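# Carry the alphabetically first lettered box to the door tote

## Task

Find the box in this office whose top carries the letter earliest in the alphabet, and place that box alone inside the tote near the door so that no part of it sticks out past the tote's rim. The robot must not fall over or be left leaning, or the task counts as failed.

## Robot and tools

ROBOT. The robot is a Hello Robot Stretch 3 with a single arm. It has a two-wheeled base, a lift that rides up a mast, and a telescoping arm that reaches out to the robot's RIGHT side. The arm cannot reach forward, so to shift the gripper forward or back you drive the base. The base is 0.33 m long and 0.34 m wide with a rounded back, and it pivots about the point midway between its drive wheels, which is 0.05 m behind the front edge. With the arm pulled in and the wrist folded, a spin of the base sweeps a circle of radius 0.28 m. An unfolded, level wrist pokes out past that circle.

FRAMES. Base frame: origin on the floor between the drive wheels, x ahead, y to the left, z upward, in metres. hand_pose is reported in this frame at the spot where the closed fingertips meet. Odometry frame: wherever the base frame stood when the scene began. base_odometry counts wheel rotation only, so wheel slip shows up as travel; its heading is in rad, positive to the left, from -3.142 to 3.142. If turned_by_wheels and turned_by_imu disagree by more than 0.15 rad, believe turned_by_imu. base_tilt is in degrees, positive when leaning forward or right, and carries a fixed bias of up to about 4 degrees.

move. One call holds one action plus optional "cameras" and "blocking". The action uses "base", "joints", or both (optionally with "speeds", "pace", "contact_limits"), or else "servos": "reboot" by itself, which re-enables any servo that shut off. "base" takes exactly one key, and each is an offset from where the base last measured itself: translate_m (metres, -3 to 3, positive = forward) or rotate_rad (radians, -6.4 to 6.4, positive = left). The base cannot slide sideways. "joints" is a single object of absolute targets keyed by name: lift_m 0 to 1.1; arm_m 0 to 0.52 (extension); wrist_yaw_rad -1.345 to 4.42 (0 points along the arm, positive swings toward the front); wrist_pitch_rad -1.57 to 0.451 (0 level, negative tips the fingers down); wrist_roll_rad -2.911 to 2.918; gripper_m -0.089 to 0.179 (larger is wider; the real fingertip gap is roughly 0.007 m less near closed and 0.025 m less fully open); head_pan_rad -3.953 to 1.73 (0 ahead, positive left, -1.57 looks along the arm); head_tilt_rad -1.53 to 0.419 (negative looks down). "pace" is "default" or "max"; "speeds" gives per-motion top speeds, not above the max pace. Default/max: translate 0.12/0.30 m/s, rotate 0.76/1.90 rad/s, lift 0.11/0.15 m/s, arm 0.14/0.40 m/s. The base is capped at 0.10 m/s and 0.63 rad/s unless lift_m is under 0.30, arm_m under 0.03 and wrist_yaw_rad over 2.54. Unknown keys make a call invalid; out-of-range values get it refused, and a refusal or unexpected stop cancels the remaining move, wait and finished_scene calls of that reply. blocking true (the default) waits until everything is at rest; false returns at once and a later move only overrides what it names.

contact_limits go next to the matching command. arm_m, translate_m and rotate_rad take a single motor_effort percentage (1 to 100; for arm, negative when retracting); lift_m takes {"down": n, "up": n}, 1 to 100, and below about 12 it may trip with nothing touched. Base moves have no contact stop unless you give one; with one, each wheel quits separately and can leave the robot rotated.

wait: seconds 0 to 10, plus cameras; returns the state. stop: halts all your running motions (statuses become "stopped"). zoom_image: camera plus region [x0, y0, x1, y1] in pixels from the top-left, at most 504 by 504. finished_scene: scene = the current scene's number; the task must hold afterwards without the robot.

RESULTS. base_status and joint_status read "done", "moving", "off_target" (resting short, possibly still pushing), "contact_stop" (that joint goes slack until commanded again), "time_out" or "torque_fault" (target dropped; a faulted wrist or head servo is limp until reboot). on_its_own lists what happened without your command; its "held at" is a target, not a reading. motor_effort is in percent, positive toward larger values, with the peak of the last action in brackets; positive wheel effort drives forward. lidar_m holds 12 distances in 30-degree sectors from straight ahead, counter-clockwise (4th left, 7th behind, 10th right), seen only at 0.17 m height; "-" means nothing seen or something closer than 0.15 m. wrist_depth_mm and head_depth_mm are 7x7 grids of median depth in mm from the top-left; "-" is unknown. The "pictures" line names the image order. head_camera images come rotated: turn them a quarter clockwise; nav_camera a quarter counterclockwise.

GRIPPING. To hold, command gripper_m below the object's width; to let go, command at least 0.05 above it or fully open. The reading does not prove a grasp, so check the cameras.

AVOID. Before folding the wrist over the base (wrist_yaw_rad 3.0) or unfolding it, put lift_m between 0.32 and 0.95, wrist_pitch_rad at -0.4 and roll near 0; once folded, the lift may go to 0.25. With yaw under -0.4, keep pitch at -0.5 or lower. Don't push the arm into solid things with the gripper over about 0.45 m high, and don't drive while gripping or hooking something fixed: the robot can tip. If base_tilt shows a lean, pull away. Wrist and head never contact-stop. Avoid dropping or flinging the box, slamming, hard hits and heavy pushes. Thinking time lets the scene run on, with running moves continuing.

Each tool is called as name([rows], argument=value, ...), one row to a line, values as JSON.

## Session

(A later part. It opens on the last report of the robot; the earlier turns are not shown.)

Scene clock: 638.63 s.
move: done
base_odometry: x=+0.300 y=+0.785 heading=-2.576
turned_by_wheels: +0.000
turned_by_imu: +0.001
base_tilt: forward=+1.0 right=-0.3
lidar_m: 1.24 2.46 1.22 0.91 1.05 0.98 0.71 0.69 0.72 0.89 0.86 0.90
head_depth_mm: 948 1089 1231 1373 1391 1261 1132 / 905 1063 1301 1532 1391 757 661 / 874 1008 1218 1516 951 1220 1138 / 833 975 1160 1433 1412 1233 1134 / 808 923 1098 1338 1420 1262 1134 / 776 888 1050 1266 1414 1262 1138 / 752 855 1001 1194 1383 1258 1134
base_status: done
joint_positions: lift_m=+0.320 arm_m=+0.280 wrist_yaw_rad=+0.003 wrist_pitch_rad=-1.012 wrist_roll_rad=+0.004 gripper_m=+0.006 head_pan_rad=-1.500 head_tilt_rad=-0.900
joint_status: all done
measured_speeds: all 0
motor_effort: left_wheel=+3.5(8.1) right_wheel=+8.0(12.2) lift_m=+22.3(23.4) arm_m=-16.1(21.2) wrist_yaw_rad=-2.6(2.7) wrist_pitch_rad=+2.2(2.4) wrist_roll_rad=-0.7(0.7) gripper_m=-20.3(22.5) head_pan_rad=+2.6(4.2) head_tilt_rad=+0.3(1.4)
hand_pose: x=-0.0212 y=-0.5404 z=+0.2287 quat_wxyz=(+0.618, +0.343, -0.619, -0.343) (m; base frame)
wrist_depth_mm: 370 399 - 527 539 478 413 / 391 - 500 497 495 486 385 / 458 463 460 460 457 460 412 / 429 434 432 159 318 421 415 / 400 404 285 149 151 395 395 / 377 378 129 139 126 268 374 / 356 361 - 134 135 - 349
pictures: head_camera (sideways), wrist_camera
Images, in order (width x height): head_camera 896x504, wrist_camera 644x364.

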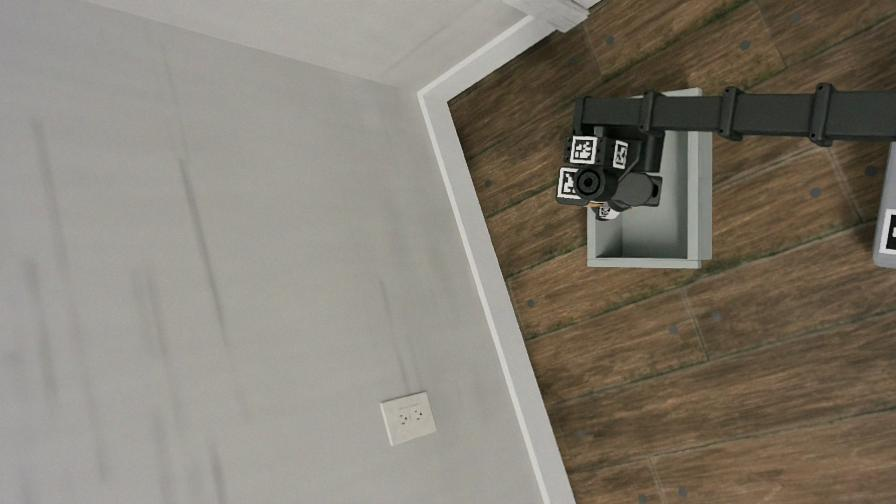

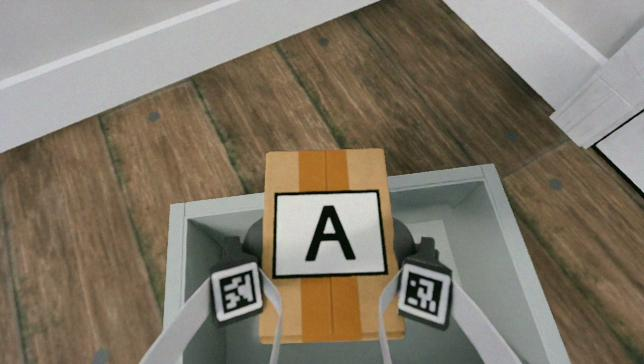

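move(joints={"arm_m": 0.29, "lift_m": 0.18}, contact_limits={"lift_m": {"down": 15}}, speeds={"lift_m": 0.06}, cameras=["head_camera", "wrist_camera"])

Scene clock: 661.23 s.
move: done
base_odometry: x=+0.300 y=+0.785 heading=-2.576
turned_by_wheels: +0.000
turned_by_imu: +0.001
base_tilt: forward=+0.9 right=-0.1
lidar_m: 1.24 2.45 1.22 0.91 1.06 0.99 0.71 0.69 0.72 0.89 0.86 0.89
head_depth_mm: 939 1089 1232 1365 1391 1258 1131 / 905 1059 1299 1536 1419 1207 1084 / 873 1006 1218 1511 1421 1202 1129 / 835 961 1153 1423 1407 1240 1131 / 804 927 1100 1348 1419 1265 1137 / 778 889 1040 1268 1404 1259 1134 / 754 857 1001 1193 1387 1263 1136
base_status: not commanded
joint_positions: lift_m=+0.180 arm_m=+0.290 wrist_yaw_rad=+0.003 wrist_pitch_rad=-1.012 wrist_roll_rad=+0.004 gripper_m=+0.006 head_pan_rad=-1.500 head_tilt_rad=-0.900
joint_status: all done
measured_speeds: all 0
motor_effort: left_wheel=+3.4(3.8) right_wheel=+8.2(8.4) lift_m=+22.6(24.8) arm_m=+18.1(22.5) wrist_yaw_rad=-2.1(2.6) wrist_pitch_rad=+2.0(2.6) wrist_roll_rad=-0.4(0.7) gripper_m=-21.3(22.6) head_pan_rad=+2.1(3.8) head_tilt_rad=-1.2(2.0)
contact_limits: lift_m down 15 (down: maximum 72; up: maximum 65)
hand_pose: x=-0.0212 y=-0.5503 z=+0.0886 quat_wxyz=(+0.618, +0.343, -0.619, -0.343) (m; base frame)
wrist_depth_mm: 349 353 353 349 353 347 347 / 330 324 324 327 329 325 179 / 306 167 169 170 180 199 - / 152 191 204 159 227 251 - / 142 - 150 148 148 - - / - - 129 139 126 - - / - - - 134 134 - -
pictures: head_camera (sideways), wrist_camera
Images, in order (width x height): head_camera 896x504, wrist_camera 644x364.

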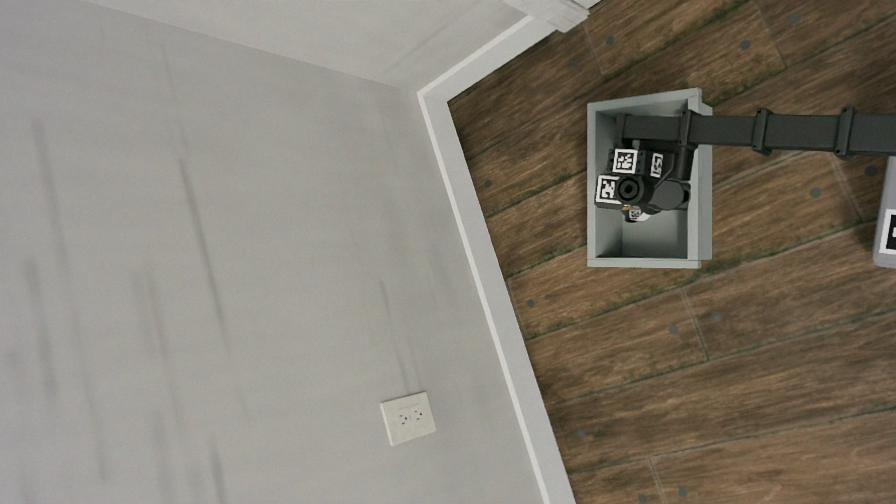

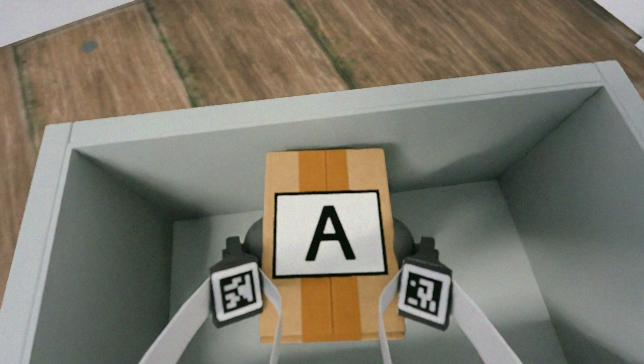

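move(joints={"arm_m": 0.3, "lift_m": 0.135}, contact_limits={"lift_m": {"down": 14}}, speeds={"lift_m": 0.04}, cameras=["wrist_camera"])

move(joints={"lift_m": 0.112}, contact_limits={"lift_m": {"down": 13}}, speeds={"lift_m": 0.02}, cameras=["wrist_camera", "head_camera"])

Scene clock: 669.47 s.
move: done
base_odometry: x=+0.300 y=+0.785 heading=-2.576
turned_by_wheels: +0.000
turned_by_imu: +0.001
base_tilt: forward=+1.0 right=+0.0
lidar_m: 1.24 2.46 1.22 0.91 1.05 0.99 0.71 0.69 0.72 0.89 0.86 0.90
head_depth_mm: 941 1090 1224 1362 1393 1258 1131 / 904 1065 1292 1540 1416 1202 1105 / 873 1015 1215 1535 1414 1207 1119 / 834 970 1145 1433 1417 1248 1130 / 805 927 1100 1345 1422 1268 1135 / 778 885 1048 1260 1407 1268 1137 / 754 854 1001 1195 1383 1262 1139
base_status: not commanded
joint_positions: lift_m=+0.135 arm_m=+0.300 wrist_yaw_rad=+0.003 wrist_pitch_rad=-1.018 wrist_roll_rad=+0.003 gripper_m=+0.006 head_pan_rad=-1.500 head_tilt_rad=-0.900
joint_status: all done
measured_speeds: all 0
motor_effort: left_wheel=+3.7(3.8) right_wheel=+7.8(8.3) lift_m=+21.8(28.1) arm_m=+20.6(23.5) wrist_yaw_rad=-2.3(2.6) wrist_pitch_rad=+3.2(3.9) wrist_roll_rad=-0.3(0.7) gripper_m=-21.2(21.9) head_pan_rad=+3.4(4.2) head_tilt_rad=-1.8(2.1)
contact_limits: lift_m down 14 (down: maximum 72; up: maximum 65)
hand_pose: x=-0.0212 y=-0.5590 z=+0.0430 quat_wxyz=(+0.617, +0.345, -0.618, -0.345) (m; base frame)
wrist_depth_mm: 293 291 288 294 124 124 125 / 118 119 122 129 135 143 147 / 140 144 149 155 170 179 181 / - 183 189 159 202 - - / - - 149 148 149 - - / - - 128 140 126 197 - / - - 185 135 182 182 185
pictures: wrist_camera
Images, in order (width x height): wrist_camera 644x364.

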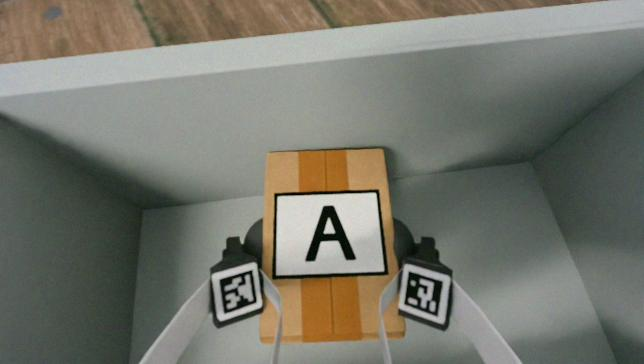

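Scene clock: 670.77 s.
move: contact_stop
base_odometry: x=+0.300 y=+0.785 heading=-2.576
turned_by_wheels: +0.000
turned_by_imu: +0.000
base_tilt: forward=+1.0 right=-0.3
lidar_m: 1.24 2.46 1.22 0.91 1.05 0.99 0.71 0.69 0.72 0.89 0.86 0.90
head_depth_mm: 942 1093 1234 1365 1384 1257 1135 / 906 1071 1282 1556 1424 1201 1105 / 865 1018 1217 1517 1417 1207 1123 / 841 973 1154 1439 1418 1240 1139 / 807 926 1109 1343 1416 1256 1136 / 778 888 1045 1266 1409 1258 1138 / 752 858 994 1190 1369 1262 1136
base_status: not commanded
joint_positions: lift_m=+0.118 arm_m=+0.300 wrist_yaw_rad=+0.002 wrist_pitch_rad=-0.983 wrist_roll_rad=-0.001 gripper_m=+0.006 head_pan_rad=-1.500 head_tilt_rad=-0.900
joint_status: lift_m contact_stop (moved -0.017 of -0.023)
measured_speeds: translate_m=+0.000 rotate_rad=+0.000 lift_m=+0.001 arm_m=+0.000 wrist_yaw_rad=+0.000 wrist_pitch_rad=+0.000 wrist_roll_rad=+0.000 head_pan_rad=+0.000 head_tilt_rad=+0.000
on_its_own: lift_m is slack since a contact_stop (your +0.112 is given up)
motor_effort: left_wheel=+3.7(3.8) right_wheel=+6.8(8.3) lift_m=+23.9(23.9) arm_m=+19.3(20.7) wrist_yaw_rad=-0.7(2.6) wrist_pitch_rad=-3.4(4.2) wrist_roll_rad=+1.0(1.1) gripper_m=-20.6(22.2) head_pan_rad=+2.7(3.9) head_tilt_rad=-1.3(2.4)
contact_limits: lift_m down 13 (down: maximum 72; up: maximum 65)
hand_pose: x=-0.0213 y=-0.5669 z=+0.0299 quat_wxyz=(+0.624, +0.335, -0.622, -0.333) (m; base frame)
wrist_depth_mm: 287 113 112 112 116 120 122 / 117 117 124 128 135 145 148 / 144 146 149 157 169 181 179 / - 184 184 160 198 - - / - - 148 147 150 196 - / - 188 129 139 128 185 182 / - - 173 170 171 172 172
pictures: head_camera (sideways), wrist_camera
Images, in order (width x height): head_camera 896x504, wrist_camera 644x364.

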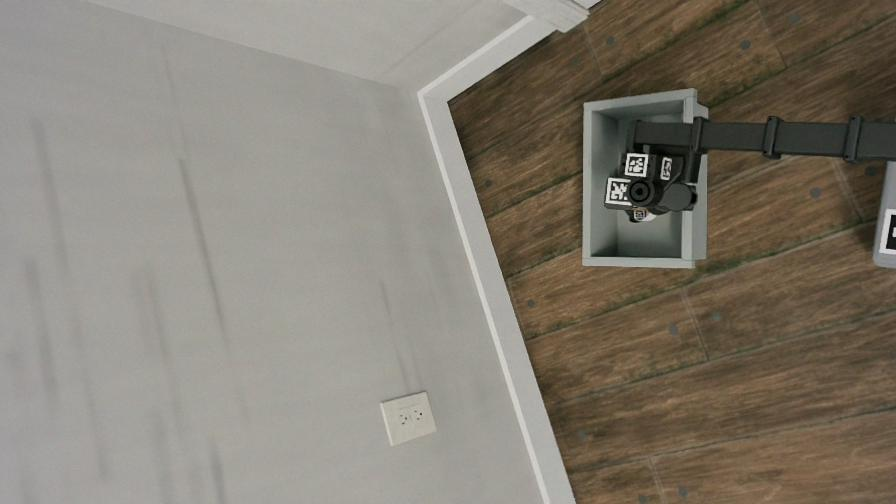

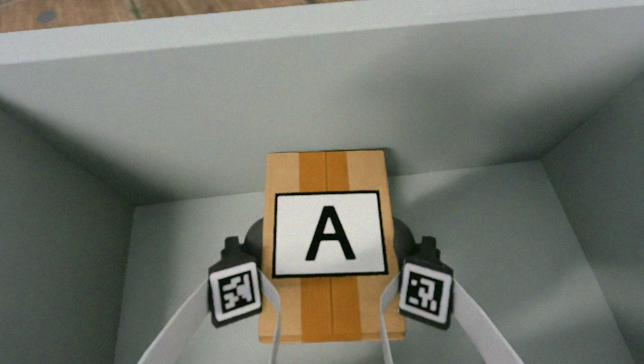

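move(joints={"gripper_m": 0.13}, cameras=["wrist_camera"])

move(joints={"lift_m": 0.3}, speeds={"lift_m": 0.06}, cameras=["head_camera", "wrist_camera"])

Scene clock: 676.13 s.
move: done
base_odometry: x=+0.300 y=+0.785 heading=-2.576
turned_by_wheels: +0.000
turned_by_imu: +0.001
base_tilt: forward=+0.8 right=-0.1
lidar_m: 1.24 2.46 1.22 0.91 1.05 0.99 0.71 0.69 0.72 0.89 0.86 0.90
head_depth_mm: 943 1087 1231 1362 1389 1257 1135 / 901 1061 1293 1532 1408 1202 1103 / 869 1011 1224 1515 1420 1201 1116 / 833 967 1148 1432 1410 1250 1137 / 807 929 1097 1343 1416 1262 1134 / 777 892 1044 1272 1422 1263 1137 / 754 861 992 1193 1387 1263 1131
base_status: not commanded
joint_positions: lift_m=+0.118 arm_m=+0.300 wrist_yaw_rad=+0.002 wrist_pitch_rad=-1.005 wrist_roll_rad=-0.001 gripper_m=+0.130 head_pan_rad=-1.500 head_tilt_rad=-0.900
joint_status: all done
measured_speeds: all 0
on_its_own: lift_m is slack since a contact_stop (your +0.112 is given up)
motor_effort: left_wheel=+3.5(3.8) right_wheel=+6.6(7.3) lift_m=+25.6(25.9) arm_m=+14.6(16.6) wrist_yaw_rad=-1.0(1.9) wrist_pitch_rad=+1.1(3.4) wrist_roll_rad=+1.2(1.3) gripper_m=-0.3(85.8) head_pan_rad=+2.3(3.6) head_tilt_rad=-1.3(2.9)
contact_limits: lift_m down 13 (down: maximum 72; up: maximum 65)
hand_pose: x=-0.0214 y=-0.5619 z=+0.0275 quat_wxyz=(+0.620, +0.342, -0.619, -0.340) (m; base frame)
wrist_depth_mm: 107 107 109 113 117 123 127 / 117 122 127 136 144 151 153 / 143 152 159 162 175 193 187 / - 184 192 155 157 - - / - 151 192 145 190 155 192 / - 124 180 136 178 123 183 / - 127 170 169 170 168 167
pictures: wrist_camera
Images, in order (width x height): wrist_camera 644x364.

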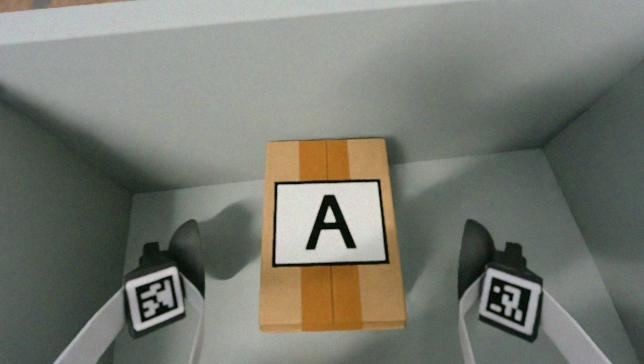

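Scene clock: 679.73 s.
move: done
base_odometry: x=+0.300 y=+0.785 heading=-2.576
turned_by_wheels: +0.000
turned_by_imu: +0.001
base_tilt: forward=+1.1 right=-0.2
lidar_m: 1.24 2.45 1.22 0.91 1.06 0.99 0.71 0.69 0.72 0.89 0.86 0.90
head_depth_mm: 941 1096 1230 1365 1385 1264 1138 / 907 1056 1291 1527 1397 784 692 / 869 1017 1220 1519 979 1214 1128 / 832 963 1157 1429 1421 1241 1131 / 807 928 1100 1347 1412 1268 1138 / 778 893 1039 1265 1412 1258 1131 / 753 859 1002 1199 1371 1263 1133
base_status: not commanded
joint_positions: lift_m=+0.300 arm_m=+0.300 wrist_yaw_rad=+0.002 wrist_pitch_rad=-1.006 wrist_roll_rad=-0.001 gripper_m=+0.130 head_pan_rad=-1.500 head_tilt_rad=-0.900
joint_status: all done
measured_speeds: all 0
motor_effort: left_wheel=+3.5(3.8) right_wheel=+6.3(7.4) lift_m=+29.3(32.7) arm_m=+11.0(14.6) wrist_yaw_rad=-1.6(1.9) wrist_pitch_rad=+0.8(1.2) wrist_roll_rad=+0.9(1.3) gripper_m=+0.7(1.7) head_pan_rad=+1.9(3.4) head_tilt_rad=-2.1(3.6)
hand_pose: x=-0.0214 y=-0.5617 z=+0.2094 quat_wxyz=(+0.620, +0.342, -0.619, -0.340) (m; base frame)
wrist_depth_mm: 356 388 - 514 510 471 401 / - - 477 477 477 464 400 / 438 446 445 437 441 436 431 / 412 407 404 414 412 397 403 / 386 378 300 320 339 251 378 / 359 124 - 304 - 124 355 / - 120 - 296 - 117 334
pictures: head_camera (sideways), wrist_camera
Images, in order (width x height): head_camera 896x504, wrist_camera 644x364.

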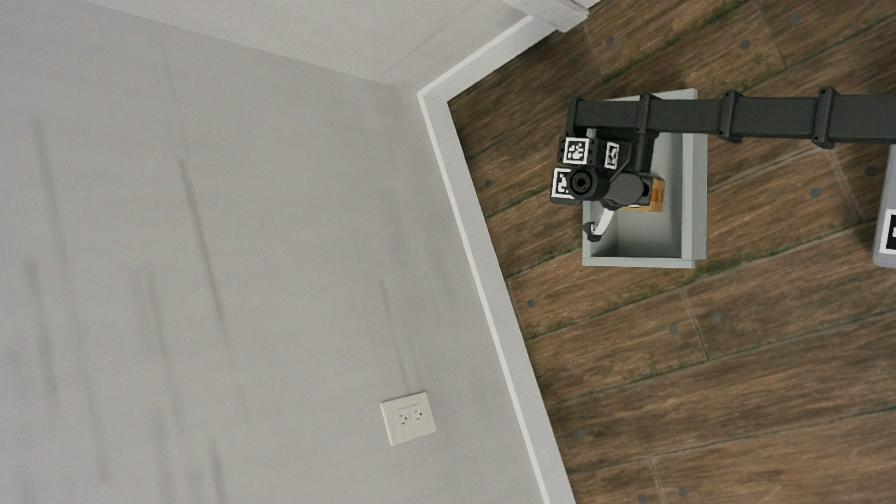

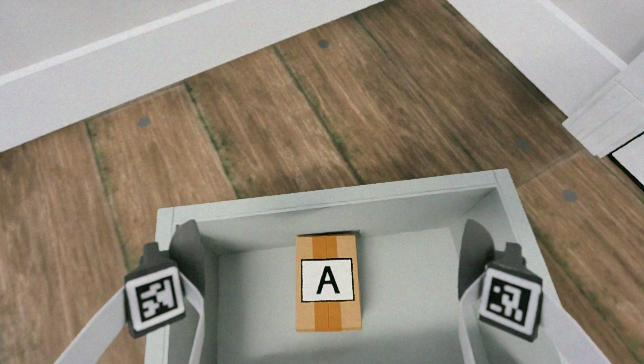

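finished_scene(scene=1)

The scene is finished: the task was done.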